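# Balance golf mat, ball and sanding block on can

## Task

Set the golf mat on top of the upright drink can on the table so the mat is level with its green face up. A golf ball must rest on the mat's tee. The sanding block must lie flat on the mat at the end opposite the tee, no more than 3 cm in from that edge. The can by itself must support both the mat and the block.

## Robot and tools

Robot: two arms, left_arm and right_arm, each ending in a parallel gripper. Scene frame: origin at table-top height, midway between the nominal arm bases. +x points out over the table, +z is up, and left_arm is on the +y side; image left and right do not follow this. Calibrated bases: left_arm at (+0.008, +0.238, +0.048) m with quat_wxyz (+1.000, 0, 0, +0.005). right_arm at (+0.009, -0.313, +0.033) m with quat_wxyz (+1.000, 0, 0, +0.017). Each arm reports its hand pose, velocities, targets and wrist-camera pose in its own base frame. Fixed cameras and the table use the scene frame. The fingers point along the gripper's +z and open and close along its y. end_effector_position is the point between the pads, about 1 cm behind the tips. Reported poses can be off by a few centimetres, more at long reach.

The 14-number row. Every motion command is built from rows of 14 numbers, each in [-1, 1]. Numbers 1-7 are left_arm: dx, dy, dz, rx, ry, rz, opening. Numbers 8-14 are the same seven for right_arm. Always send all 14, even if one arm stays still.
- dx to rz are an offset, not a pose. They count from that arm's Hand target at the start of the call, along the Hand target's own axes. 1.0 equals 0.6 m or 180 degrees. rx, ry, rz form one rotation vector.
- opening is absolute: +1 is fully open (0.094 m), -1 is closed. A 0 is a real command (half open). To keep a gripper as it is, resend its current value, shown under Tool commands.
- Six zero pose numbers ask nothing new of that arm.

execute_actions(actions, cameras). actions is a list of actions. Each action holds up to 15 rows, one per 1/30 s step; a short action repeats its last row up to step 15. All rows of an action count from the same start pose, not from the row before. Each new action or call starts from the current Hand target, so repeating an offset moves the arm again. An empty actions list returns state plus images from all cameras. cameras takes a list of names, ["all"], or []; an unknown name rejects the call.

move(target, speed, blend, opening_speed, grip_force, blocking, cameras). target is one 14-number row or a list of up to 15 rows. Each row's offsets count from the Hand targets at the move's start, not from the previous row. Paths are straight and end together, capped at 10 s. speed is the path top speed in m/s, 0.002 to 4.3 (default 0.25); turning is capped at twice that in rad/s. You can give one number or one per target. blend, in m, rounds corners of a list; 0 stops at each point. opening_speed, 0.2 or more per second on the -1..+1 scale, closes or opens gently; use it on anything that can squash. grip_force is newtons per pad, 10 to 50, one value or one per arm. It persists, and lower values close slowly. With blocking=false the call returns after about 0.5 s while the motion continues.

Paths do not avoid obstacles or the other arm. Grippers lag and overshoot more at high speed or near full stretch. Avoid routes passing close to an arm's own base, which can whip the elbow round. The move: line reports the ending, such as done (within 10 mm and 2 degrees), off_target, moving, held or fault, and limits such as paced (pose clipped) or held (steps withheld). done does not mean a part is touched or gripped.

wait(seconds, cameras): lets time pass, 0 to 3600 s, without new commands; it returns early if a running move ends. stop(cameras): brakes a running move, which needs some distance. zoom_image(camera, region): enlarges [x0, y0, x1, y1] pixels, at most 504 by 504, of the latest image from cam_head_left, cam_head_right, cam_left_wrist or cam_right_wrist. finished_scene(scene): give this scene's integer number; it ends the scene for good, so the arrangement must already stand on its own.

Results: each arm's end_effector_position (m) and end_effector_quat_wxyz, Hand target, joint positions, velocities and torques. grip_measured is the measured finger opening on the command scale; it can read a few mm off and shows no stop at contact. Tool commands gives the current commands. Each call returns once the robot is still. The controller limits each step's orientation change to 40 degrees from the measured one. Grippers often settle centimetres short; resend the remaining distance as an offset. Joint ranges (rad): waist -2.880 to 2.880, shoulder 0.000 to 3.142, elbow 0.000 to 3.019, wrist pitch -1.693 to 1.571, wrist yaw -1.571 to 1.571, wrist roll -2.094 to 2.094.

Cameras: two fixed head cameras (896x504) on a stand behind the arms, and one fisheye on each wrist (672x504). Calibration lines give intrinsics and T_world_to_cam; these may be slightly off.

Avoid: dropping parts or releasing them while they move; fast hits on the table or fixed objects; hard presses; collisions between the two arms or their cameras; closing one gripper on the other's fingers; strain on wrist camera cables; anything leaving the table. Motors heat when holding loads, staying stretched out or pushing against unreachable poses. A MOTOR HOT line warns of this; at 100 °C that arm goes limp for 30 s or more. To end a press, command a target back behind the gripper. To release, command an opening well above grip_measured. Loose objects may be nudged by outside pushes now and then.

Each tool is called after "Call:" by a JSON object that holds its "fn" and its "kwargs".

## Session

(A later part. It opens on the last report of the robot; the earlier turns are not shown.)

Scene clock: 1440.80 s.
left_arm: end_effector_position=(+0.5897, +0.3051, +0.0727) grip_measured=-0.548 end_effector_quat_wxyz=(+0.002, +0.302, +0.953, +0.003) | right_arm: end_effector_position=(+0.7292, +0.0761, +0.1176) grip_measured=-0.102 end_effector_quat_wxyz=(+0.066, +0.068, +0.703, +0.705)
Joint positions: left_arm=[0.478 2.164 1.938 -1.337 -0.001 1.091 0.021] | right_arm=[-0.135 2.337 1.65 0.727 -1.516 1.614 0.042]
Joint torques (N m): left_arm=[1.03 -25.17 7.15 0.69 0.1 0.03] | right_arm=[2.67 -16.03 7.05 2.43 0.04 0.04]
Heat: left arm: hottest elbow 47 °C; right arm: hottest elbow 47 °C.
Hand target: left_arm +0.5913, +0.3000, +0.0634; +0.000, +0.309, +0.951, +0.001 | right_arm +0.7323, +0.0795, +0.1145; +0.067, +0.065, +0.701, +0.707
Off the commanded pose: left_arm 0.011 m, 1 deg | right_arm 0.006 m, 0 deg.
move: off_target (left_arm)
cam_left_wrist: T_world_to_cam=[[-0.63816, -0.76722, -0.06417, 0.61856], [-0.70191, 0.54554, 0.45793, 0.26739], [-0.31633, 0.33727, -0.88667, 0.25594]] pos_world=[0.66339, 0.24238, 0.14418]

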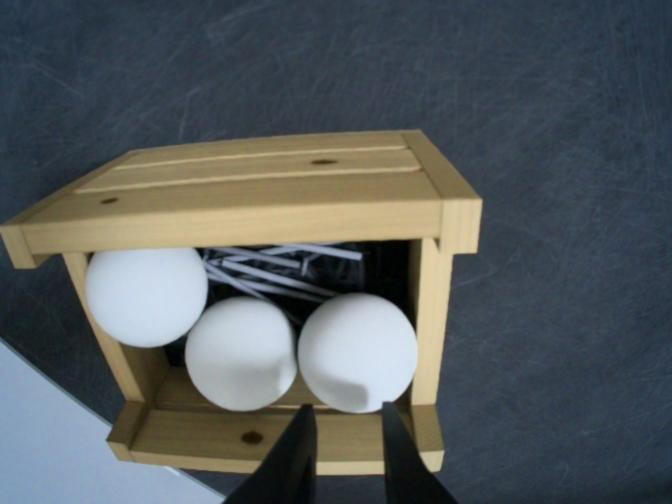

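Call:
{"fn": "move", "kwargs": {"target": [[0,0,0.009,0,0,0,-0.55,0,0,0,0,0,0,-0.1]], "speed": 0.04, "cameras": ["cam_left_wrist"]}}

Call:
{"fn": "zoom_image", "kwargs": {"camera": "cam_left_wrist", "region": [240, 260, 460, 504]}}

Scene clock: 1442.53 s.
left_arm: end_effector_position=(+0.5899, +0.3051, +0.0697) grip_measured=-0.548 end_effector_quat_wxyz=(+0.004, +0.302, +0.953, +0.004) | right_arm: end_effector_position=(+0.7292, +0.0761, +0.1176) grip_measured=-0.102 end_effector_quat_wxyz=(+0.066, +0.068, +0.703, +0.705)
Joint positions: left_arm=[0.478 2.164 1.93 -1.326 -0.001 1.091 0.021] | right_arm=[-0.135 2.337 1.65 0.727 -1.516 1.614 0.042]
Joint velocities: left_arm=[-0.005 0.005 0.002 0.046 -0.066 -0.022 0] | right_arm=[within noise]
Joint torques (N m): left_arm=[0.73 -24.7 7.13 0.73 0.12 0.05] | right_arm=[1.61 -16.56 7.02 2.36 0.02 0.04]
Heat: left arm: hottest elbow 47 °C; right arm: hottest elbow 47 °C.
Hand target: left_arm +0.5913, +0.3000, +0.0580; +0.000, +0.309, +0.951, +0.001 | right_arm +0.7323, +0.0795, +0.1145; +0.067, +0.065, +0.701, +0.707
Off the commanded pose: left_arm 0.013 m, 1 deg | right_arm 0.006 m, 0 deg.
move: off_target (left_arm)
cam_left_wrist: T_world_to_cam=[[-0.63797, -0.76711, -0.06738, 0.61862], [-0.70334, 0.54482, 0.4566, 0.26991], [-0.31355, 0.33869, -0.88712, 0.25131]] pos_world=[0.66329, 0.24238, 0.14138]

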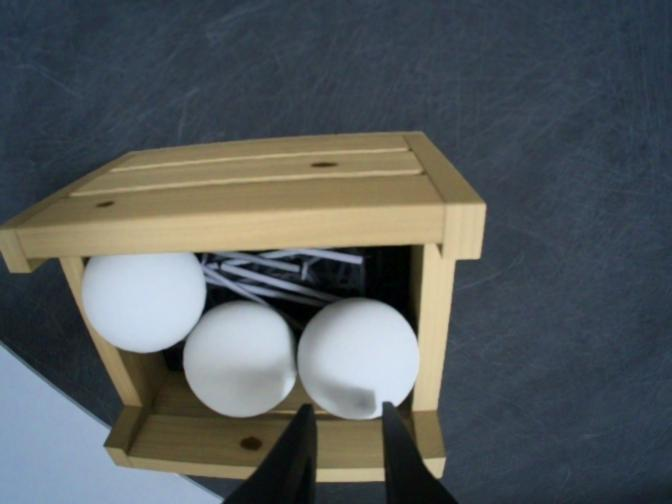

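Scaled by 2.066 from the camera's image (finer frame: 960x720).

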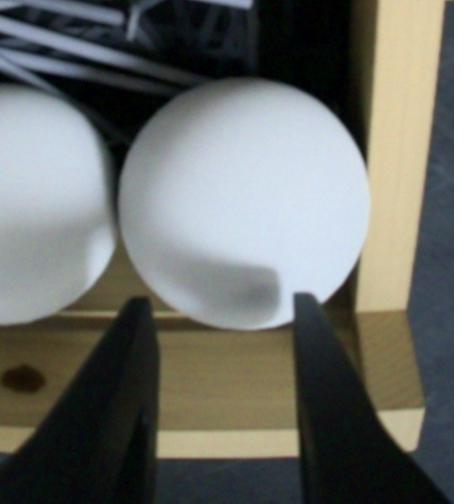

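Call:
{"fn": "move", "kwargs": {"target": [[0,-0.015,0.003,0,0,0,-0.55,0,0,0,0,0,0,-0.1]], "speed": 0.04, "cameras": ["cam_left_wrist"]}}

Scene clock: 1445.10 s.
left_arm: end_effector_position=(+0.5865, +0.3026, +0.0617) grip_measured=-0.548 end_effector_quat_wxyz=(+0.003, +0.303, +0.953, +0.005) | right_arm: end_effector_position=(+0.7292, +0.0761, +0.1176) grip_measured=-0.102 end_effector_quat_wxyz=(+0.066, +0.068, +0.703, +0.705)
Joint positions: left_arm=[0.476 2.158 1.897 -1.299 -0.004 1.091 0.021] | right_arm=[-0.135 2.337 1.65 0.727 -1.516 1.614 0.042]
Joint torques (N m): left_arm=[0.5 -25.76 6.41 0.4 0.26 -0.02] | right_arm=[2.55 -15.97 7.38 2.35 0.06 -0.02]
Heat: left arm: hottest elbow 47 °C; right arm: hottest elbow 47 °C.
Hand target: left_arm +0.5859, +0.2927, +0.0561; +0.000, +0.309, +0.951, +0.000 | right_arm +0.7323, +0.0795, +0.1145; +0.067, +0.065, +0.701, +0.707
Off the commanded pose: left_arm 0.011 m, 1 deg | right_arm 0.006 m, 0 deg.
move: off_target (left_arm)
cam_left_wrist: T_world_to_cam=[[-0.63946, -0.76573, -0.0689, 0.61445], [-0.70183, 0.54479, 0.45896, 0.27164], [-0.3139, 0.34184, -0.88578, 0.24319]] pos_world=[0.65989, 0.23939, 0.13308]

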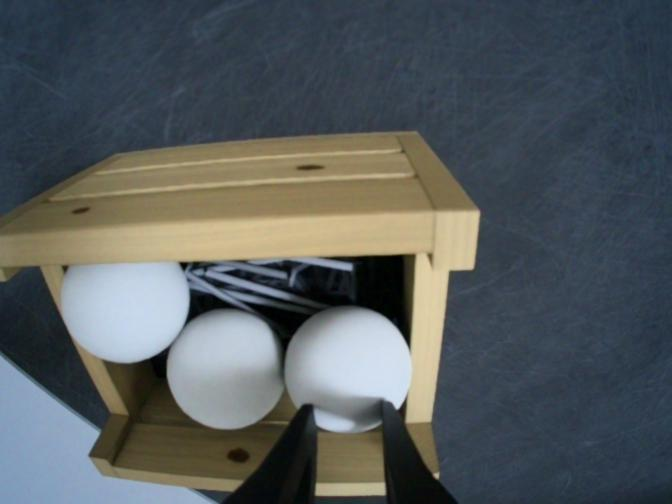

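Call:
{"fn": "move", "kwargs": {"target": [[-0.05,0,0.003,0,0,0,-0.55,0,0,0,0,0,0,-0.1]], "speed": 0.05, "cameras": ["cam_left_wrist"]}}

Scene clock: 1447.43 s.
left_arm: end_effector_position=(+0.6014, +0.2726, +0.0616) grip_measured=-0.548 end_effector_quat_wxyz=(+0.002, +0.312, +0.950, +0.003) | right_arm: end_effector_position=(+0.7292, +0.0761, +0.1176) grip_measured=-0.102 end_effector_quat_wxyz=(+0.066, +0.068, +0.703, +0.705)
Joint positions: left_arm=[0.426 2.162 1.904 -1.306 -0.002 1.059 0.021] | right_arm=[-0.135 2.337 1.65 0.727 -1.516 1.614 0.042]
Joint torques (N m): left_arm=[1.26 -22.24 10.67 -0.34 0.16 -0.11] | right_arm=[2.14 -17.03 7.15 2.5 0.05 -0.06]
Heat: left arm: hottest elbow 47 °C; right arm: hottest elbow 47 °C.
Hand target: left_arm +0.6101, +0.2751, +0.0543; +0.000, +0.309, +0.951, +0.000 | right_arm +0.7323, +0.0795, +0.1145; +0.067, +0.065, +0.701, +0.707
Off the commanded pose: left_arm 0.012 m, 1 deg | right_arm 0.006 m, 0 deg.
move: off_target (left_arm)
cam_left_wrist: T_world_to_cam=[[-0.65382, -0.75387, -0.06473, 0.60623], [-0.69034, 0.55932, 0.45891, 0.28764], [-0.30975, 0.34473, -0.88612, 0.25486]] pos_world=[0.67388, 0.20828, 0.13308]

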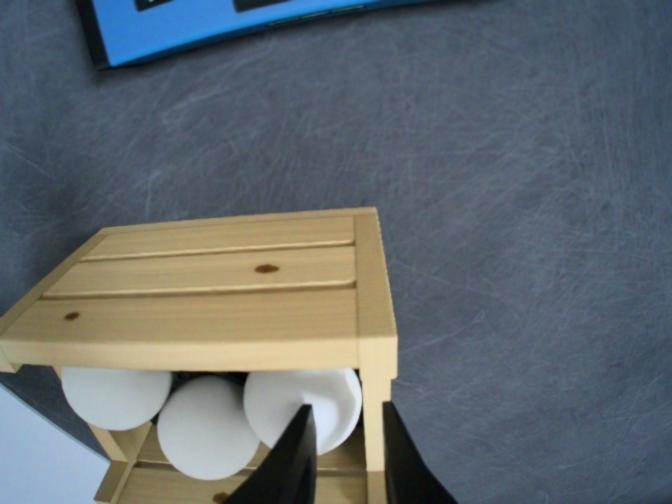

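Call:
{"fn": "move", "kwargs": {"target": [[0.02,0.035,-0.06,0,0,0,-0.55,0,0,0,0,0,0,-0.1]], "speed": 0.08, "cameras": ["cam_left_wrist"]}}

Scene clock: 1450.90 s.
left_arm: end_effector_position=(+0.6033, +0.2917, +0.0920) grip_measured=-0.548 end_effector_quat_wxyz=(-0.003, +0.307, +0.952, -0.001) | right_arm: end_effector_position=(+0.7292, +0.0761, +0.1176) grip_measured=-0.102 end_effector_quat_wxyz=(+0.066, +0.068, +0.703, +0.705)
Joint positions: left_arm=[0.45 2.181 2.019 -1.413 -0.002 1.074 0.021] | right_arm=[-0.135 2.337 1.65 0.727 -1.516 1.614 0.042]
Joint torques (N m): left_arm=[1.85 -23.47 11.7 -0.4 0.15 0.06] | right_arm=[1.9 -16.21 7.1 2.56 0.07 0.01]
Heat: left arm: hottest elbow 47 °C; right arm: hottest elbow 47 °C.
Hand target: left_arm +0.6129, +0.2990, +0.0904; +0.000, +0.309, +0.951, +0.001 | right_arm +0.7323, +0.0795, +0.1145; +0.067, +0.065, +0.701, +0.707
Off the commanded pose: left_arm 0.012 m, 0 deg | right_arm 0.006 m, 0 deg.
move: off_target (left_arm)
cam_left_wrist: T_world_to_cam=[[-0.64672, -0.76086, -0.0533, 0.6206], [-0.69079, 0.55466, 0.46386, 0.26546], [-0.32337, 0.33681, -0.8843, 0.28615]] pos_world=[0.67727, 0.22857, 0.16298]

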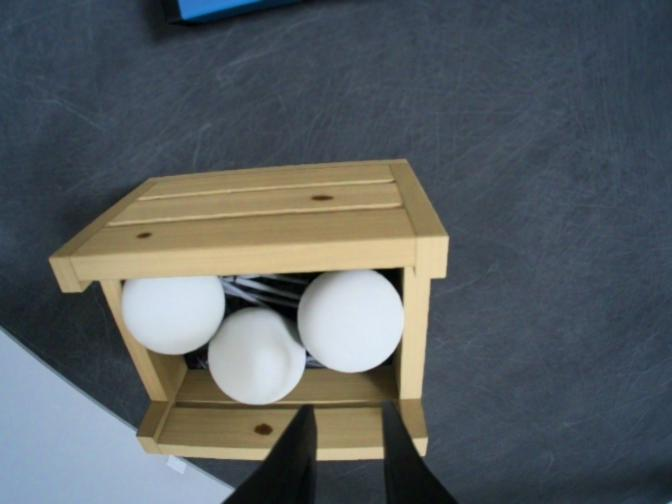

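Call:
{"fn": "move", "kwargs": {"target": [[0.006,-0.0085,-0.0167,0,0,-0.5,0.075,0,0,0,0,0,0,-0.1]], "speed": 0.15, "cameras": ["cam_left_wrist"]}}

Scene clock: 1462.10 s.
left_arm: end_effector_position=(+0.6009, +0.2905, +0.0920) grip_measured=+0.073 end_effector_quat_wxyz=(-0.008, -0.448, +0.894, +0.001) | right_arm: end_effector_position=(+0.7292, +0.0761, +0.1176) grip_measured=-0.102 end_effector_quat_wxyz=(+0.066, +0.068, +0.703, +0.705)
Joint positions: left_arm=[0.45 2.181 2.019 -1.424 -0.002 -0.479 0.05] | right_arm=[-0.135 2.337 1.65 0.727 -1.516 1.614 0.042]
Joint torques (N m): left_arm=[1.96 -25.47 10.65 -0.36 0.01 -0.13] | right_arm=[1.32 -16.26 6.87 2.61 0.08 0.03]
Heat: left arm: hottest elbow 47 °C; right arm: hottest elbow 47 °C.
Hand target: left_arm +0.6070, +0.2969, +0.1004; +0.000, -0.454, +0.891, +0.001 | right_arm +0.7323, +0.0795, +0.1145; +0.067, +0.065, +0.701, +0.707
Off the commanded pose: left_arm 0.012 m, 1 deg | right_arm 0.006 m, 0 deg.
move: off_target (left_arm)
cam_left_wrist: T_world_to_cam=[[0.74799, -0.66046, -0.06559, -0.24805], [-0.55989, -0.68096, 0.47203, 0.544], [-0.35643, -0.31635, -0.87914, 0.49485]] pos_world=[0.6665, 0.36316, 0.16198]

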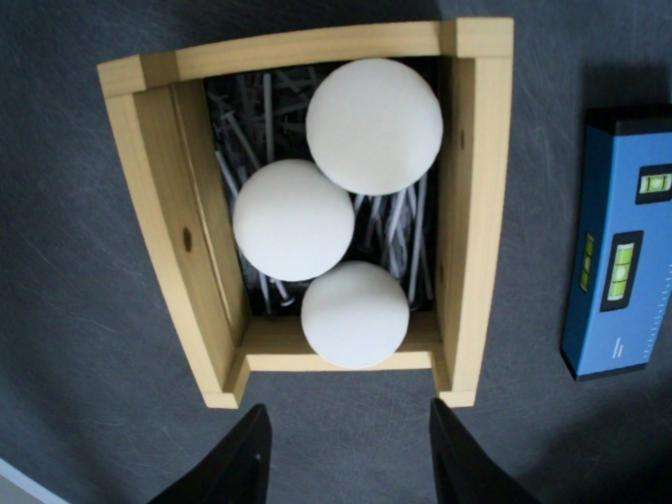

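Call:
{"fn": "move", "kwargs": {"target": [[0,0,0.05,0,0,0,0.075,0,0,0,0,0,0,-0.1]], "speed": 0.06, "cameras": ["cam_left_wrist"]}}

Scene clock: 1464.97 s.
left_arm: end_effector_position=(+0.6090, +0.2944, +0.0902) grip_measured=+0.073 end_effector_quat_wxyz=(+0.011, -0.448, +0.894, +0.001) | right_arm: end_effector_position=(+0.7292, +0.0761, +0.1176) grip_measured=-0.102 end_effector_quat_wxyz=(+0.066, +0.068, +0.703, +0.705)
Joint positions: left_arm=[0.45 2.181 2.014 -1.382 -0.002 -0.479 0.05] | right_arm=[-0.135 2.337 1.65 0.727 -1.516 1.614 0.042]
Joint torques (N m): left_arm=[1.9 -23.94 7.3 0.79 0 -0.12] | right_arm=[1.67 -17.03 7.09 2.32 0.03 0.07]
Heat: left arm: hottest elbow 47 °C; right arm: hottest elbow 47 °C.
Hand target: left_arm +0.6071, +0.2970, +0.0705; +0.000, -0.454, +0.891, +0.001 | right_arm +0.7323, +0.0795, +0.1145; +0.067, +0.065, +0.701, +0.707
Off the commanded pose: left_arm 0.020 m, 1 deg | right_arm 0.006 m, 0 deg.
move: off_target (left_arm)
cam_left_wrist: T_world_to_cam=[[0.75019, -0.65924, -0.05107, -0.25462], [-0.57501, -0.68856, 0.44186, 0.56627], [-0.32646, -0.30212, -0.89563, 0.47642]] pos_world=[0.67216, 0.36599, 0.16348]

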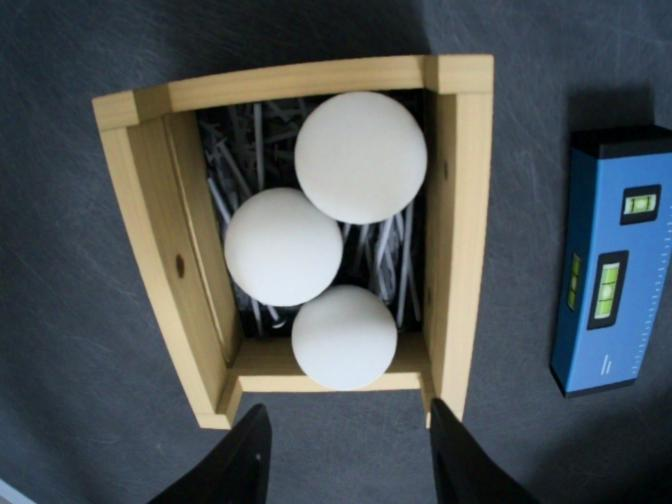

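Call:
{"fn": "move", "kwargs": {"target": [[0.01,0,0.0167,0,0,0,0.075,0,0,0,0,0,0,-0.1]], "speed": 0.04}}

Scene clock: 1467.17 s.
left_arm: end_effector_position=(+0.6044, +0.2922, +0.0743) grip_measured=+0.073 end_effector_quat_wxyz=(+0.006, -0.450, +0.893, +0.001) | right_arm: end_effector_position=(+0.7292, +0.0761, +0.1176) grip_measured=-0.102 end_effector_quat_wxyz=(+0.066, +0.068, +0.703, +0.705)
Joint positions: left_arm=[0.45 2.181 1.971 -1.348 -0.002 -0.483 0.05] | right_arm=[-0.135 2.337 1.65 0.727 -1.516 1.614 0.042]
Joint torques (N m): left_arm=[1.44 -24.82 7.32 0.81 0 -0.09] | right_arm=[2.26 -16.85 7.09 2.5 0.03 0]
Heat: left arm: hottest elbow 47 °C; right arm: hottest elbow 47 °C.
Hand target: left_arm +0.6035, +0.2922, +0.0604; +0.000, -0.454, +0.891, +0.001 | right_arm +0.7323, +0.0795, +0.1145; +0.067, +0.065, +0.701, +0.707
Off the commanded pose: left_arm 0.014 m, 1 deg | right_arm 0.006 m, 0 deg.
move: off_target (left_arm)

Call:
{"fn": "move", "kwargs": {"target": [[0.003,0,0.0167,0,0,0,0.075,0,0,0,0,0,0,-0.1]], "speed": 0.04, "cameras": ["cam_left_wrist"]}}

Scene clock: 1468.63 s.
left_arm: end_effector_position=(+0.6033, +0.2917, +0.0660) grip_measured=+0.073 end_effector_quat_wxyz=(+0.008, -0.451, +0.893, +0.001) | right_arm: end_effector_position=(+0.7292, +0.0761, +0.1176) grip_measured=-0.102 end_effector_quat_wxyz=(+0.066, +0.068, +0.703, +0.705)
Joint positions: left_arm=[0.45 2.181 1.949 -1.323 -0.002 -0.484 0.05] | right_arm=[-0.135 2.337 1.65 0.727 -1.516 1.614 0.042]
Joint torques (N m): left_arm=[1.32 -24.53 7.15 0.72 0.01 -0.09] | right_arm=[1.61 -16.15 7.09 2.43 0.03 -0.01]
Heat: left arm: hottest elbow 47 °C; right arm: hottest elbow 47 °C.
Hand target: left_arm +0.6025, +0.2907, +0.0504; +0.000, -0.454, +0.891, +0.001 | right_arm +0.7323, +0.0795, +0.1145; +0.067, +0.065, +0.701, +0.707
Off the commanded pose: left_arm 0.016 m, 1 deg | right_arm 0.006 m, 0 deg.
move: off_target (left_arm)
cam_left_wrist: T_world_to_cam=[[0.75346, -0.65534, -0.05318, -0.25642], [-0.56907, -0.69051, 0.4465, 0.56837], [-0.32933, -0.30616, -0.8932, 0.45487]] pos_world=[0.66645, 0.36369, 0.13888]

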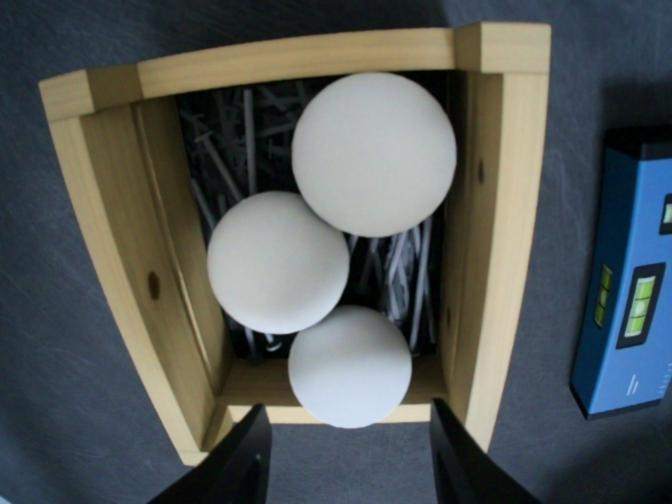

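Call:
{"fn": "move", "kwargs": {"target": [[0.003,0.01,0.013,0,0,0,0.0,0,0,0,0,0,0,-0.1]], "speed": 0.04, "cameras": ["cam_left_wrist"]}}

Scene clock: 1472.13 s.
left_arm: end_effector_position=(+0.5991, +0.2896, +0.0540) grip_measured=+0.002 end_effector_quat_wxyz=(+0.005, -0.451, +0.893, +0.001) | right_arm: end_effector_position=(+0.7292, +0.0761, +0.1176) grip_measured=-0.102 end_effector_quat_wxyz=(+0.066, +0.068, +0.703, +0.705)
Joint positions: left_arm=[0.45 2.181 1.917 -1.297 -0.002 -0.484 0.047] | right_arm=[-0.135 2.337 1.65 0.727 -1.516 1.614 0.042]
Joint torques (N m): left_arm=[2.02 -25.11 7.06 0.8 0 -0.03] | right_arm=[2.08 -16.73 7.21 2.44 0.06 0.03]
Heat: left arm: hottest elbow 47 °C; right arm: hottest elbow 47 °C.
Hand target: left_arm +0.5965, +0.2928, +0.0426; +0.000, -0.454, +0.891, +0.001 | right_arm +0.7323, +0.0795, +0.1145; +0.067, +0.065, +0.701, +0.707
Off the commanded pose: left_arm 0.012 m, 1 deg | right_arm 0.006 m, 0 deg.
move: off_target (left_arm)
cam_left_wrist: T_world_to_cam=[[0.75314, -0.65548, -0.05581, -0.2548], [-0.5664, -0.68926, 0.45179, 0.56769], [-0.33461, -0.30865, -0.89038, 0.44586]] pos_world=[0.66264, 0.36188, 0.12628]

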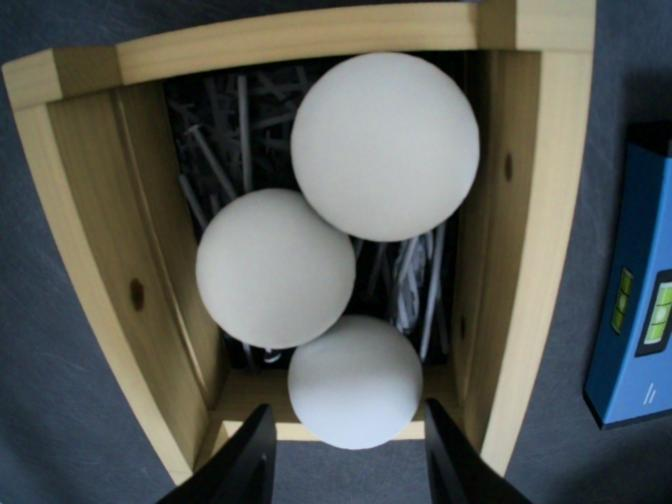

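Call:
{"fn": "move", "kwargs": {"target": [[-0.005,0,0.013,0,0,0,0.0,0,0,0,0,0,0,-0.1]], "speed": 0.04, "cameras": ["cam_left_wrist"]}}

Scene clock: 1473.77 s.
left_arm: end_effector_position=(+0.6016, +0.2908, +0.0540) grip_measured=+0.002 end_effector_quat_wxyz=(+0.010, -0.451, +0.893, +0.001) | right_arm: end_effector_position=(+0.7292, +0.0761, +0.1176) grip_measured=-0.102 end_effector_quat_wxyz=(+0.066, +0.068, +0.703, +0.705)
Joint positions: left_arm=[0.45 2.181 1.917 -1.286 -0.002 -0.484 0.047] | right_arm=[-0.135 2.337 1.65 0.727 -1.516 1.614 0.042]
Joint torques (N m): left_arm=[2.32 -23.59 7.31 0.73 -0.01 -0.01] | right_arm=[1.49 -15.85 7.01 2.37 0.08 0.04]
Heat: left arm: hottest elbow 47 °C; right arm: hottest elbow 47 °C.
Hand target: left_arm +0.5984, +0.2953, +0.0348; +0.000, -0.454, +0.891, +0.001 | right_arm +0.7323, +0.0795, +0.1145; +0.067, +0.065, +0.701, +0.707
Off the commanded pose: left_arm 0.020 m, 1 deg | right_arm 0.006 m, 0 deg.
move: off_target (left_arm)
cam_left_wrist: T_world_to_cam=[[0.75369, -0.65522, -0.05139, -0.25654], [-0.57089, -0.69141, 0.44277, 0.57381], [-0.32565, -0.30437, -0.89516, 0.44074]] pos_world=[0.66445, 0.36279, 0.12729]

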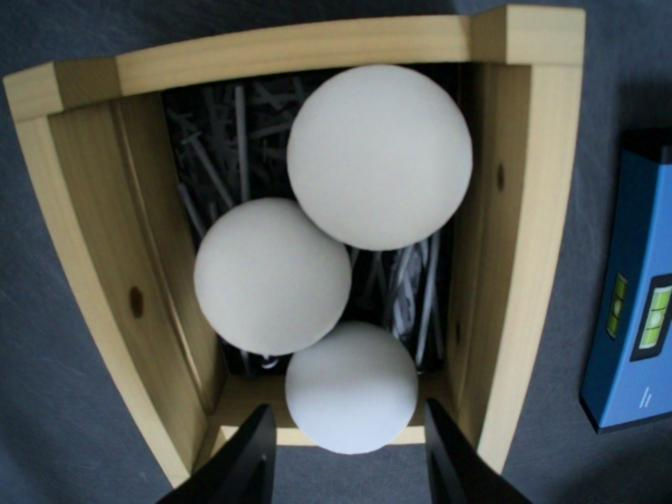

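Call:
{"fn": "move", "kwargs": {"target": [[0.004,0,0.01,0,0,0,0.0,0,0,0,0,0,0,-0.1]], "speed": 0.04, "cameras": ["cam_left_wrist"]}}

Scene clock: 1475.83 s.
left_arm: end_effector_position=(+0.6005, +0.2903, +0.0484) grip_measured=+0.002 end_effector_quat_wxyz=(+0.011, -0.451, +0.893, +0.001) | right_arm: end_effector_position=(+0.7292, +0.0761, +0.1176) grip_measured=-0.102 end_effector_quat_wxyz=(+0.066, +0.068, +0.703, +0.705)
Joint positions: left_arm=[0.45 2.181 1.902 -1.269 -0.002 -0.484 0.047] | right_arm=[-0.135 2.337 1.65 0.727 -1.516 1.614 0.042]
Joint torques (N m): left_arm=[1.9 -23.47 7.15 0.84 0 -0.04] | right_arm=[1.61 -16.67 7.21 2.36 0.04 -0.06]
Heat: left arm: hottest elbow 46 °C; right arm: hottest elbow 47 °C.
Hand target: left_arm +0.5969, +0.2933, +0.0288; +0.000, -0.454, +0.891, +0.001 | right_arm +0.7323, +0.0795, +0.1145; +0.067, +0.065, +0.701, +0.707
Off the commanded pose: left_arm 0.020 m, 1 deg | right_arm 0.006 m, 0 deg.
move: off_target (left_arm)
cam_left_wrist: T_world_to_cam=[[0.75375, -0.65519, -0.05082, -0.25643], [-0.57148, -0.69169, 0.44156, 0.57579], [-0.32446, -0.30378, -0.89579, 0.43432]] pos_world=[0.66326, 0.36219, 0.12179]

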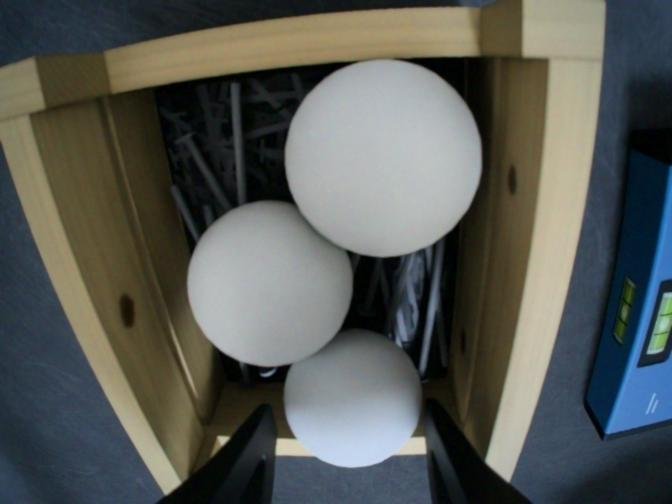

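Call:
{"fn": "move", "kwargs": {"target": [[0,0,0.0,0,0,0,-0.2,0,0,0,0,0,0,-0.1]], "speed": 0.04, "grip_force": [20, 50], "opening_speed": 0.2, "cameras": ["cam_left_wrist"]}}

Scene clock: 1478.20 s.
left_arm: end_effector_position=(+0.6008, +0.2904, +0.0484) grip_measured=-0.140 end_effector_quat_wxyz=(+0.011, -0.451, +0.893, +0.001) | right_arm: end_effector_position=(+0.7292, +0.0761, +0.1176) grip_measured=-0.102 end_effector_quat_wxyz=(+0.066, +0.068, +0.703, +0.705)
Joint positions: left_arm=[0.45 2.181 1.902 -1.268 -0.002 -0.484 0.04] | right_arm=[-0.135 2.337 1.65 0.727 -1.516 1.614 0.042]
Joint torques (N m): left_arm=[1.79 -23.65 7.17 0.72 -0.01 -0.04] | right_arm=[1.2 -15.91 7.1 2.44 0.01 -0.02]
Heat: left arm: hottest elbow 46 °C; right arm: hottest elbow 47 °C.
Hand target: left_arm +0.5969, +0.2933, +0.0288; +0.000, -0.454, +0.891, +0.000 | right_arm +0.7323, +0.0795, +0.1145; +0.067, +0.065, +0.701, +0.707
Off the commanded pose: left_arm 0.020 m, 1 deg | right_arm 0.006 m, 0 deg.
grip_force (N): 20, 50
move: done
cam_left_wrist: T_world_to_cam=[[0.75381, -0.65519, -0.04997, -0.25672], [-0.57204, -0.69175, 0.44075, 0.57635], [-0.32334, -0.30366, -0.89624, 0.43374]] pos_world=[0.66346, 0.36219, 0.12189]

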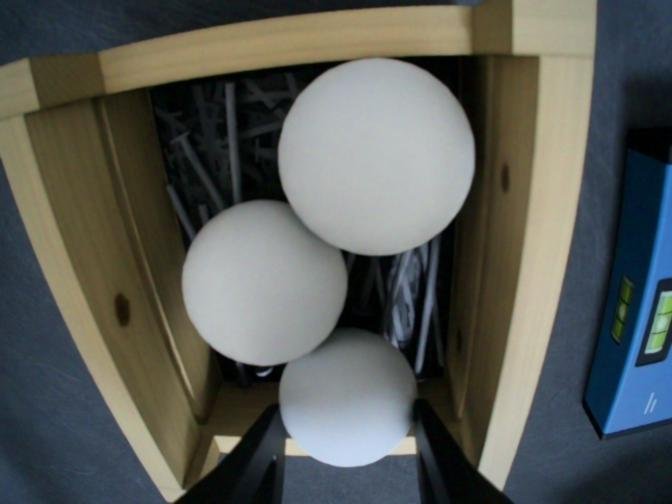

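Call:
{"fn": "move", "kwargs": {"target": [[0,0,-0.15,0,0,0,-0.2,0,0,0,0,0,0,-0.1]], "speed": 0.08, "cameras": ["cam_left_wrist"]}}

Scene clock: 1481.43 s.
left_arm: end_effector_position=(+0.5851, +0.2844, +0.0915) grip_measured=-0.149 end_effector_quat_wxyz=(-0.026, -0.451, +0.892, +0.001) | right_arm: end_effector_position=(+0.7292, +0.0761, +0.1176) grip_measured=-0.102 end_effector_quat_wxyz=(+0.066, +0.068, +0.703, +0.705)
Joint positions: left_arm=[0.453 2.157 1.974 -1.44 -0.002 -0.484 0.04] | right_arm=[-0.135 2.337 1.65 0.727 -1.516 1.614 0.042]
Joint torques (N m): left_arm=[1.9 -26.81 11.71 -0.4 0 -0.02] | right_arm=[1.32 -16.26 7.01 2.43 0.07 -0.07]
Heat: left arm: hottest elbow 46 °C; right arm: hottest elbow 47 °C.
Hand target: left_arm +0.5969, +0.2933, +0.1188; +0.000, -0.454, +0.891, +0.000 | right_arm +0.7323, +0.0795, +0.1145; +0.067, +0.065, +0.701, +0.707
Off the commanded pose: left_arm 0.031 m, 3 deg | right_arm 0.006 m, 0 deg.
grip_force (N): 20, 50
move: off_target (left_arm)
cam_left_wrist: T_world_to_cam=[[0.75093, -0.65561, -0.07926, -0.24206], [-0.5388, -0.67764, 0.5005, 0.51536], [-0.38184, -0.33313, -0.8621, 0.50492]] pos_world=[0.65224, 0.35874, 0.15817]

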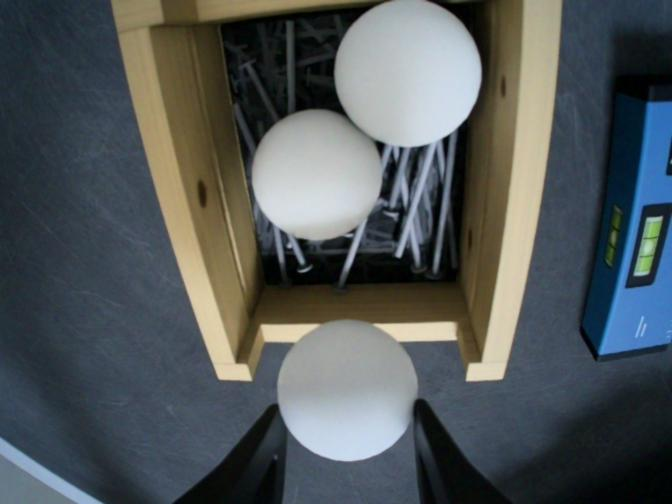

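Call:
{"fn": "move", "kwargs": {"target": [[0,0,-0.25,0,0,0,-0.2,0,0,0,0,0,0,-0.1]], "speed": 0.12, "cameras": ["cam_left_wrist", "cam_head_left", "cam_head_right"]}}

Call:
{"fn": "zoom_image", "kwargs": {"camera": "cam_head_right", "region": [290, 50, 490, 180]}}

Call:
{"fn": "zoom_image", "kwargs": {"camera": "cam_head_left", "region": [290, 50, 490, 180]}}

Scene clock: 1488.80 s.
left_arm: end_effector_position=(+0.5922, +0.2879, +0.2438) grip_measured=-0.149 end_effector_quat_wxyz=(+0.028, -0.451, +0.892, +0.000) | right_arm: end_effector_position=(+0.7292, +0.0761, +0.1176) grip_measured=-0.102 end_effector_quat_wxyz=(+0.066, +0.068, +0.703, +0.705)
Joint positions: left_arm=[0.453 2.089 2.262 -1.688 -0.002 -0.484 0.04] | right_arm=[-0.135 2.337 1.65 0.727 -1.516 1.614 0.042]
Joint torques (N m): left_arm=[2.02 -26.05 11.86 -0.16 0 -0.05] | right_arm=[2.43 -16.85 6.95 2.3 0.05 0.05]
Heat: left arm: hottest elbow 46 °C; right arm: hottest elbow 47 °C.
Hand target: left_arm +0.5968, +0.2930, +0.2687; +0.000, -0.454, +0.891, +0.000 | right_arm +0.7323, +0.0795, +0.1145; +0.067, +0.065, +0.701, +0.707
Off the commanded pose: left_arm 0.026 m, 3 deg | right_arm 0.006 m, 0 deg.
joint sent to its limit (left arm) — joint 4 (wrist pitch), lower limit. The joint targets are off in orientation, not in position.
grip_force (N): 20, 50
move: off_target (left_arm)
cam_left_wrist: T_world_to_cam=[[0.75655, -0.65288, -0.03706, -0.24746], [-0.58308, -0.69915, 0.41377, 0.49883], [-0.29605, -0.29143, -0.90963, 0.58888]] pos_world=[0.65241, 0.35882, 0.32009]
Images, in order (width x height): cam_head_left 896x504, cam_head_right 896x504, cam_left_wrist 672x504.

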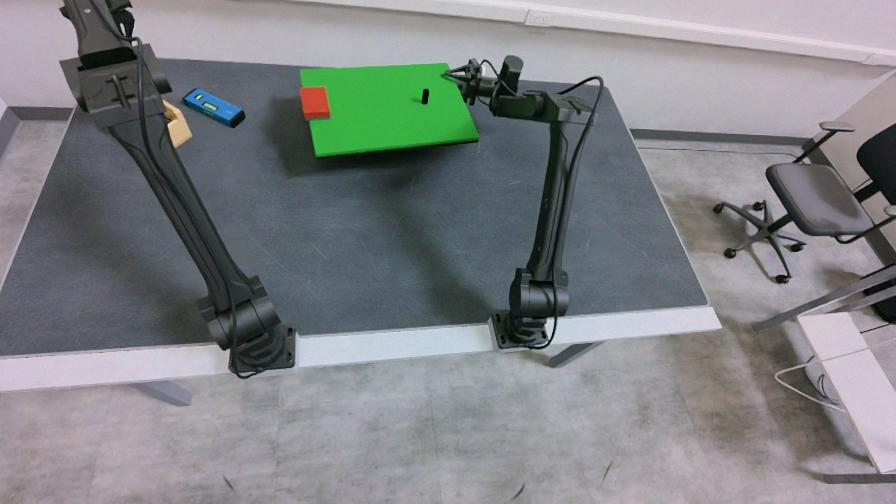

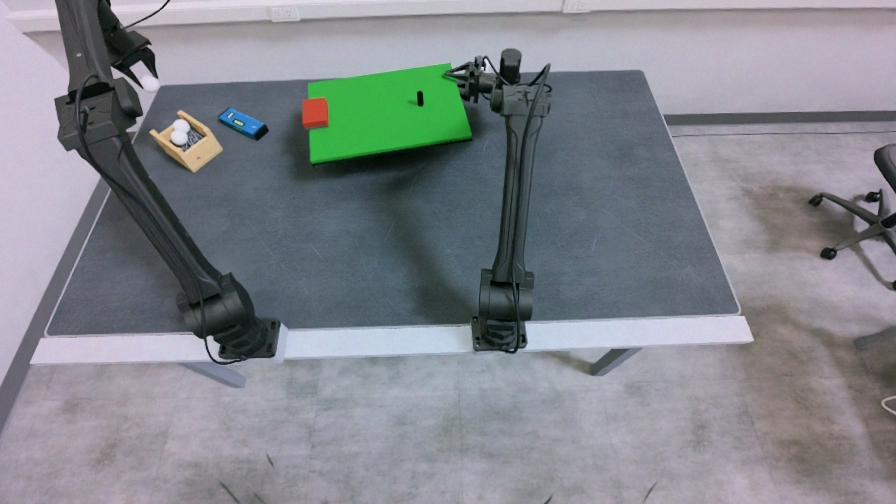

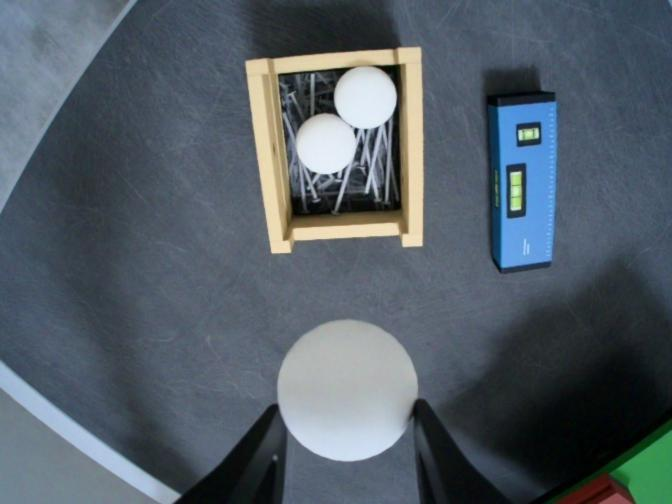

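Scaled by 2.520.

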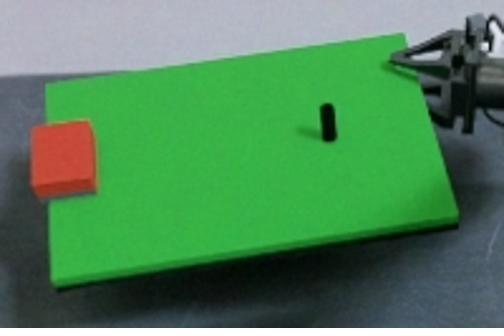

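Scaled by 2.520.

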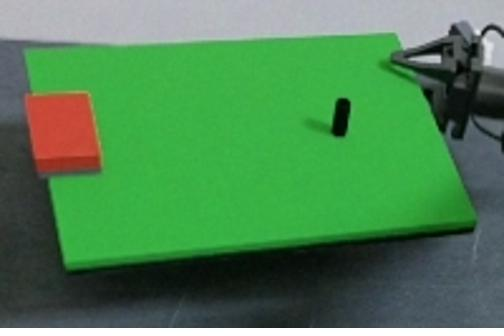

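Call:
{"fn": "move", "kwargs": {"target": [[0.7487,-0.5095,0.0145,0,0,0.465,-0.2,0,0,0,0,0,0,-0.1]], "speed": 0.2, "cameras": ["cam_left_wrist"]}}

Scene clock: 1502.27 s.
left_arm: end_effector_position=(+0.5685, -0.2471, +0.2554) grip_measured=-0.149 end_effector_quat_wxyz=(+0.012, +0.254, +0.967, -0.001) | right_arm: end_effector_position=(+0.7292, +0.0761, +0.1176) grip_measured=-0.102 end_effector_quat_wxyz=(+0.066, +0.068, +0.703, +0.705)
Joint positions: left_arm=[-0.41 1.983 2.123 -1.687 -0.002 0.103 0.04] | right_arm=[-0.135 2.337 1.65 0.727 -1.516 1.614 0.042]
Joint torques (N m): left_arm=[1.9 -21.13 12.01 -0.27 0.08 0.04] | right_arm=[1.9 -16.44 6.99 2.4 0.07 0.04]
Heat: left arm: hottest elbow 48 °C; right arm: hottest elbow 47 °C.
Hand target: left_arm +0.5800, -0.2499, +0.2595; +0.000, +0.256, +0.967, +0.001 | right_arm +0.7323, +0.0795, +0.1145; +0.067, +0.065, +0.701, +0.707
Off the commanded pose: left_arm 0.012 m, 1 deg | right_arm 0.006 m, 0 deg.
joint sent to its limit (left arm) — joint 4 (wrist pitch), lower limit. The joint targets still meet the commanded pose.
grip_force (N): 20, 50
move: off_target (left_arm)
cam_left_wrist: T_world_to_cam=[[-0.55712, -0.82802, -0.0633, 0.13175], [-0.76038, 0.47799, 0.43972, 0.49121], [-0.33384, 0.2931, -0.8959, 0.59888]] pos_world=[0.64684, -0.30124, 0.32888]

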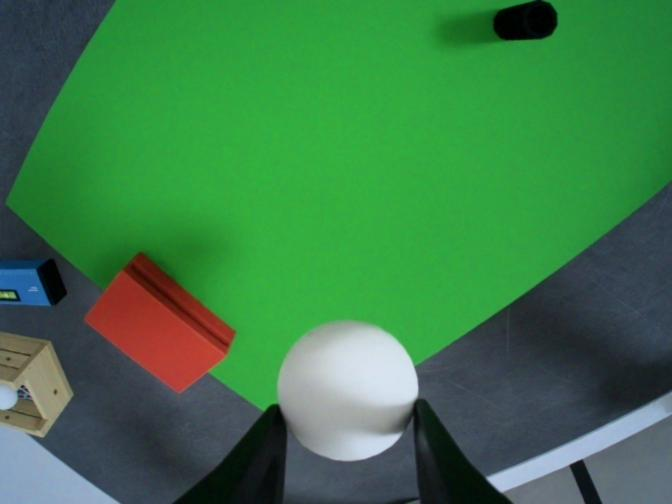

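Call:
{"fn": "move", "kwargs": {"target": [[-0.1818,-0.1488,0.0142,0,-0.139,0.0094,-0.2,0,0,0,0,0,0,-0.1]], "speed": 0.1, "cameras": ["cam_left_wrist"]}}

Scene clock: 1508.27 s.
left_arm: end_effector_position=(+0.6244, -0.3736, +0.2670) grip_measured=-0.149 end_effector_quat_wxyz=(+0.212, +0.266, +0.939, -0.055) | right_arm: end_effector_position=(+0.7292, +0.0761, +0.1176) grip_measured=-0.102 end_effector_quat_wxyz=(+0.066, +0.068, +0.703, +0.705)
Joint positions: left_arm=[-0.54 2.004 2.123 -1.248 -0.004 0.013 0.04] | right_arm=[-0.135 2.337 1.65 0.727 -1.516 1.614 0.042]
Joint torques (N m): left_arm=[0.91 -22.42 9.11 1.92 -0.08 -0.11] | right_arm=[1.44 -16.03 7.09 2.41 0.06 0.02]
Heat: left arm: hottest elbow 49 °C; right arm: hottest elbow 47 °C.
Hand target: left_arm +0.6303, -0.3817, +0.2507; +0.209, +0.265, +0.940, -0.055 | right_arm +0.7323, +0.0795, +0.1145; +0.067, +0.065, +0.701, +0.707
Off the commanded pose: left_arm 0.019 m, 0 deg | right_arm 0.006 m, 0 deg.
grip_force (N): 20, 50
move: off_target (left_arm)
cam_left_wrist: T_world_to_cam=[[-0.56061, -0.82259, -0.09515, 0.07166], [-0.82776, 0.55987, 0.03682, 0.76937], [0.02299, 0.09941, -0.99478, 0.39627]] pos_world=[0.66792, -0.41119, 0.37269]

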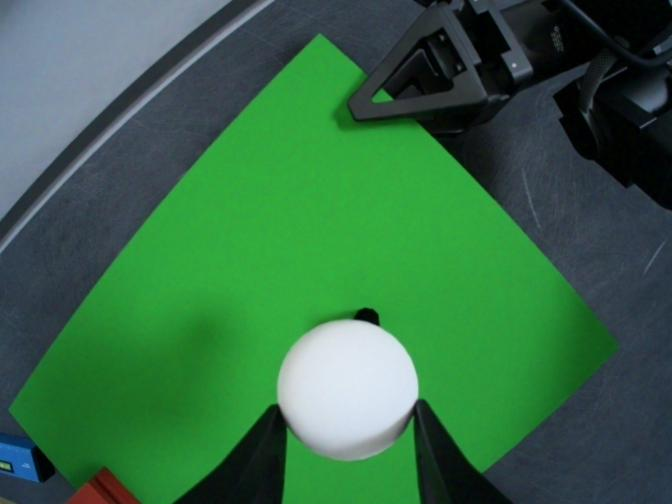

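Call:
{"fn": "execute_actions", "kwargs": {"actions": [], "cameras": ["cam_right_wrist", "cam_head_right"]}}

Call:
{"fn": "zoom_image", "kwargs": {"camera": "cam_right_wrist", "region": [180, 250, 500, 504]}}

Call:
{"fn": "zoom_image", "kwargs": {"camera": "cam_head_right", "region": [290, 40, 540, 180]}}

Scene clock: 1512.13 s.
left_arm: end_effector_position=(+0.6244, -0.3736, +0.2670) grip_measured=-0.149 end_effector_quat_wxyz=(+0.212, +0.266, +0.939, -0.055) | right_arm: end_effector_position=(+0.7292, +0.0761, +0.1176) grip_measured=-0.102 end_effector_quat_wxyz=(+0.066, +0.068, +0.703, +0.705)
Joint positions: left_arm=[-0.54 2.004 2.123 -1.248 -0.004 0.013 0.04] | right_arm=[-0.135 2.337 1.65 0.727 -1.516 1.614 0.042]
Joint velocities: within noise
Joint torques (N m): left_arm=[0.97 -22.36 9.06 2 -0.07 -0.11] | right_arm=[1.38 -16.32 7.09 2.28 0.09 0.01]
Heat: left arm: hottest elbow 49 °C; right arm: hottest elbow 47 °C.
Hand target: left_arm +0.6303, -0.3817, +0.2507; +0.209, +0.265, +0.940, -0.055 | right_arm +0.7323, +0.0795, +0.1145; +0.067, +0.065, +0.701, +0.707
Tool commands: left_gripper/opening=-0.2 right_gripper/opening=-0.1
Off the commanded pose: left_arm 0.019 m, 0 deg | right_arm 0.006 m, 0 deg.
grip_force (N): 20, 50
camera_calibration:
cam_right_wrist: T_world_to_cam=[[-0.07442, 0.05709, -0.99559, 0.16901], [-0.97094, -0.23186, 0.05928, 0.77633], [-0.22745, 0.97107, 0.07268, 0.19541]] pos_world=[0.8108, -0.01941, 0.10804]
Images, in order (width x height): cam_head_right 896x504, cam_right_wrist 672x504.

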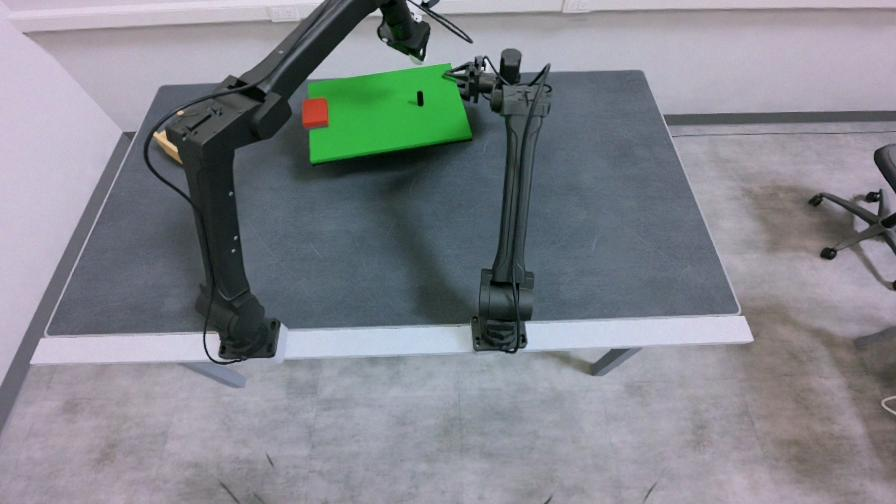

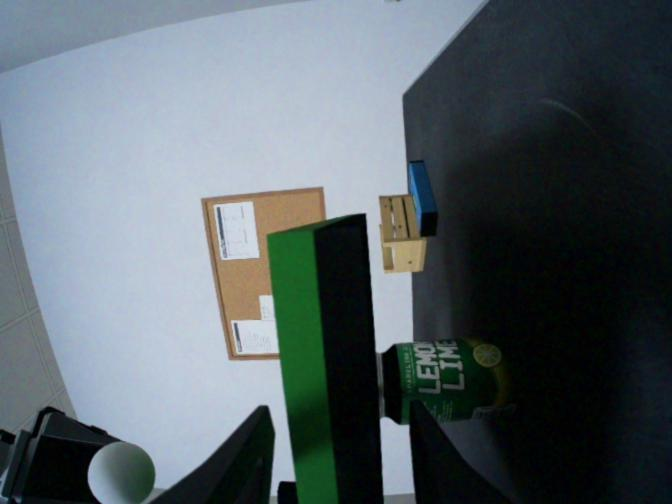

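Scaled by 1.575 from the camera's image (finer frame: 960x720).

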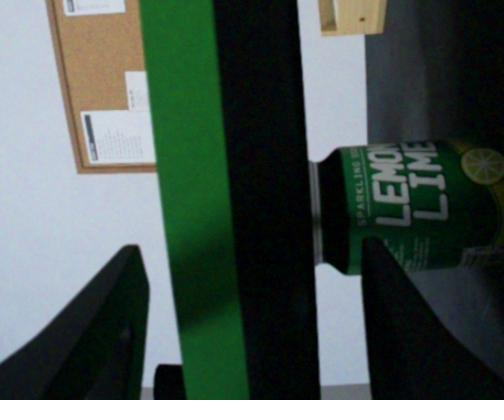

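Scaled by 2.016.

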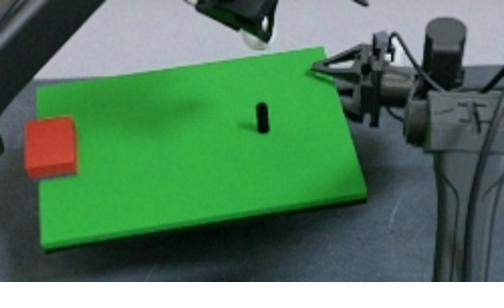

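Call:
{"fn": "move", "kwargs": {"target": [[0,0,0,0,0,0,-0.2,0,0.015,0,0,0,0,-0.1]], "speed": 0.03, "cameras": ["cam_right_wrist"]}}

Scene clock: 1518.70 s.
left_arm: end_effector_position=(+0.6244, -0.3736, +0.2670) grip_measured=-0.149 end_effector_quat_wxyz=(+0.212, +0.266, +0.939, -0.055) | right_arm: end_effector_position=(+0.7292, +0.0761, +0.1176) grip_measured=-0.102 end_effector_quat_wxyz=(+0.062, +0.072, +0.703, +0.705)
Joint positions: left_arm=[-0.54 2.004 2.123 -1.248 -0.004 0.013 0.04] | right_arm=[-0.135 2.337 1.65 0.727 -1.516 1.627 0.042]
Joint torques (N m): left_arm=[1.08 -22.24 9.16 1.92 -0.06 -0.1] | right_arm=[1.96 -16.62 6.98 2.26 0.06 0.01]
Heat: left arm: hottest elbow 50 °C; right arm: hottest elbow 47 °C.
Hand target: left_arm +0.6303, -0.3817, +0.2507; +0.209, +0.265, +0.940, -0.055 | right_arm +0.7323, +0.0794, +0.1235; +0.067, +0.065, +0.701, +0.707
Off the commanded pose: left_arm 0.019 m, 0 deg | right_arm 0.007 m, 1 deg.
grip_force (N): 20, 50
move: done
cam_right_wrist: T_world_to_cam=[[-0.0871, 0.05953, -0.99442, 0.17796], [-0.9701, -0.23206, 0.07107, 0.77439], [-0.22654, 0.97088, 0.07796, 0.19408]] pos_world=[0.8107, -0.01931, 0.10679]

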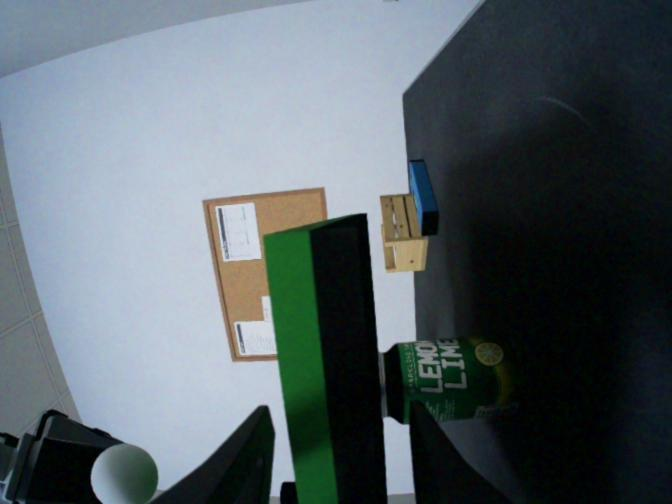

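Call:
{"fn": "move", "kwargs": {"target": [[0,0,0,0,0,0,-0.2,0,0.008,0,0,0,0,-0.1]], "speed": 0.03}}

Scene clock: 1522.07 s.
left_arm: end_effector_position=(+0.6244, -0.3736, +0.2670) grip_measured=-0.149 end_effector_quat_wxyz=(+0.212, +0.266, +0.939, -0.055) | right_arm: end_effector_position=(+0.7292, +0.0761, +0.1180) grip_measured=-0.102 end_effector_quat_wxyz=(+0.060, +0.074, +0.702, +0.705)
Joint positions: left_arm=[-0.54 2.004 2.123 -1.248 -0.004 0.013 0.04] | right_arm=[-0.135 2.337 1.65 0.733 -1.516 1.637 0.042]
Joint torques (N m): left_arm=[0.67 -22.53 9.17 1.94 -0.06 -0.11] | right_arm=[1.61 -17.73 6.94 2.39 0.08 -0.04]
Heat: left arm: hottest elbow 50 °C; right arm: hottest elbow 47 °C.
Hand target: left_arm +0.6303, -0.3817, +0.2507; +0.209, +0.265, +0.940, -0.055 | right_arm +0.7322, +0.0794, +0.1283; +0.067, +0.065, +0.701, +0.707
Off the commanded pose: left_arm 0.019 m, 0 deg | right_arm 0.011 m, 1 deg.
grip_force (N): 20, 50
move: off_target (right_arm)

Call:
{"fn": "move", "kwargs": {"target": [[0,0,0,0,0,0,-0.2,0,0.006,0,0,0,0,-0.1]], "speed": 0.03}}

Scene clock: 1524.20 s.
left_arm: end_effector_position=(+0.6244, -0.3736, +0.2670) grip_measured=-0.149 end_effector_quat_wxyz=(+0.212, +0.266, +0.939, -0.055) | right_arm: end_effector_position=(+0.7292, +0.0761, +0.1180) grip_measured=-0.102 end_effector_quat_wxyz=(+0.058, +0.076, +0.702, +0.706)
Joint positions: left_arm=[-0.54 2.004 2.123 -1.248 -0.004 0.013 0.04] | right_arm=[-0.135 2.337 1.65 0.733 -1.516 1.644 0.042]
Joint torques (N m): left_arm=[0.91 -22.42 9.22 1.94 -0.07 -0.09] | right_arm=[1.9 -18.73 6.99 2.58 -0.02 -0.08]
Heat: left arm: hottest elbow 50 °C; right arm: hottest elbow 47 °C.
Hand target: left_arm +0.6303, -0.3817, +0.2507; +0.209, +0.265, +0.940, -0.055 | right_arm +0.7322, +0.0793, +0.1319; +0.067, +0.065, +0.701, +0.707
Off the commanded pose: left_arm 0.019 m, 0 deg | right_arm 0.015 m, 2 deg.
grip_force (N): 20, 50
move: off_target (right_arm)

Call:
{"fn": "move", "kwargs": {"target": [[0,0,0,0,0,0,-0.2,0,0.005,0,0,0,0,-0.1]], "speed": 0.03}}

Scene clock: 1527.27 s.
left_arm: end_effector_position=(+0.6244, -0.3736, +0.2670) grip_measured=-0.149 end_effector_quat_wxyz=(+0.212, +0.266, +0.939, -0.055) | right_arm: end_effector_position=(+0.7292, +0.0761, +0.1182) grip_measured=-0.102 end_effector_quat_wxyz=(+0.057, +0.077, +0.702, +0.706)
Joint positions: left_arm=[-0.54 2.004 2.123 -1.248 -0.004 0.013 0.04] | right_arm=[-0.135 2.337 1.65 0.735 -1.516 1.649 0.042]
Joint torques (N m): left_arm=[0.73 -22.53 9.14 1.88 -0.09 -0.12] | right_arm=[1.9 -18.43 7.15 2.65 0.11 0.01]
Heat: left arm: hottest elbow 50 °C; right arm: hottest elbow 47 °C.
Hand target: left_arm +0.6303, -0.3817, +0.2507; +0.209, +0.265, +0.940, -0.055 | right_arm +0.7322, +0.0793, +0.1349; +0.067, +0.064, +0.701, +0.707
Off the commanded pose: left_arm 0.019 m, 0 deg | right_arm 0.017 m, 2 deg.
grip_force (N): 20, 50
move: off_target (right_arm)

Call:
{"fn": "move", "kwargs": {"target": [[0,0,0,0,0,0,-0.2,0,0.005,0,0,0,0,-0.1]], "speed": 0.03}}

Call:
{"fn": "move", "kwargs": {"target": [[0,0,0,0,0,0,-0.2,0,0.005,0,0,0,0,-0.1]], "speed": 0.03, "cameras": ["cam_right_wrist"]}}

Scene clock: 1529.33 s.
left_arm: end_effector_position=(+0.6244, -0.3736, +0.2670) grip_measured=-0.149 end_effector_quat_wxyz=(+0.212, +0.266, +0.939, -0.055) | right_arm: end_effector_position=(+0.7292, +0.0761, +0.1182) grip_measured=-0.102 end_effector_quat_wxyz=(+0.055, +0.078, +0.702, +0.706)
Joint positions: left_arm=[-0.54 2.004 2.123 -1.248 -0.004 0.013 0.04] | right_arm=[-0.135 2.337 1.65 0.735 -1.516 1.652 0.042]
Joint torques (N m): left_arm=[0.85 -22.24 9.11 1.91 -0.06 -0.1] | right_arm=[2.08 -19.19 6.98 2.55 0 0.05]
Heat: left arm: hottest elbow 50 °C; right arm: hottest elbow 47 °C.
Hand target: left_arm +0.6303, -0.3817, +0.2507; +0.209, +0.265, +0.940, -0.055 | right_arm +0.7322, +0.0793, +0.1379; +0.067, +0.065, +0.701, +0.707
Off the commanded pose: left_arm 0.019 m, 0 deg | right_arm 0.020 m, 2 deg.
grip_force (N): 20, 50
move: off_target (right_arm)

Scene clock: 1529.83 s.
left_arm: end_effector_position=(+0.6244, -0.3736, +0.2670) grip_measured=-0.149 end_effector_quat_wxyz=(+0.212, +0.266, +0.939, -0.055) | right_arm: end_effector_position=(+0.7292, +0.0761, +0.1182) grip_measured=-0.102 end_effector_quat_wxyz=(+0.055, +0.079, +0.702, +0.706)
Joint positions: left_arm=[-0.54 2.004 2.123 -1.248 -0.004 0.013 0.04] | right_arm=[-0.135 2.337 1.65 0.735 -1.516 1.654 0.042]
Joint torques (N m): left_arm=[0.85 -22.42 9.13 1.91 -0.07 -0.11] | right_arm=[1.49 -19.19 6.91 2.25 0.09 0.01]
Heat: left arm: hottest elbow 50 °C; right arm: hottest elbow 47 °C.
Hand target: left_arm +0.6303, -0.3817, +0.2507; +0.209, +0.265, +0.940, -0.055 | right_arm +0.7322, +0.0793, +0.1409; +0.067, +0.065, +0.701, +0.707
Off the commanded pose: left_arm 0.019 m, 0 deg | right_arm 0.023 m, 2 deg.
grip_force (N): 20, 50
move: off_target (right_arm)
cam_right_wrist: T_world_to_cam=[[-0.10564, 0.06348, -0.99238, 0.19156], [-0.9686, -0.23245, 0.08824, 0.77116], [-0.22508, 0.97053, 0.08604, 0.19207]] pos_world=[0.81041, -0.01931, 0.10553]

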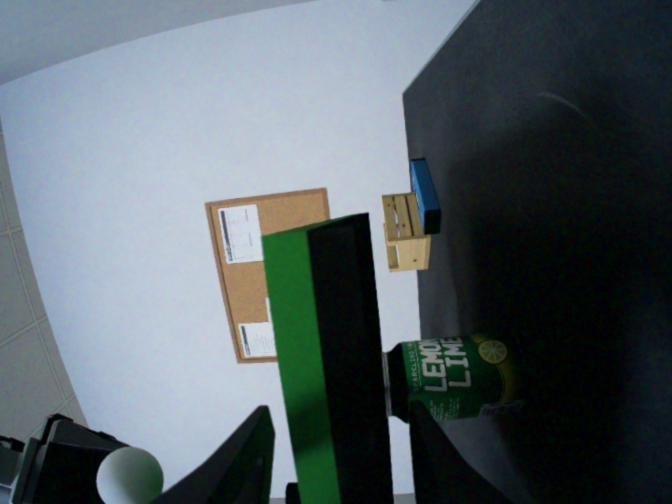

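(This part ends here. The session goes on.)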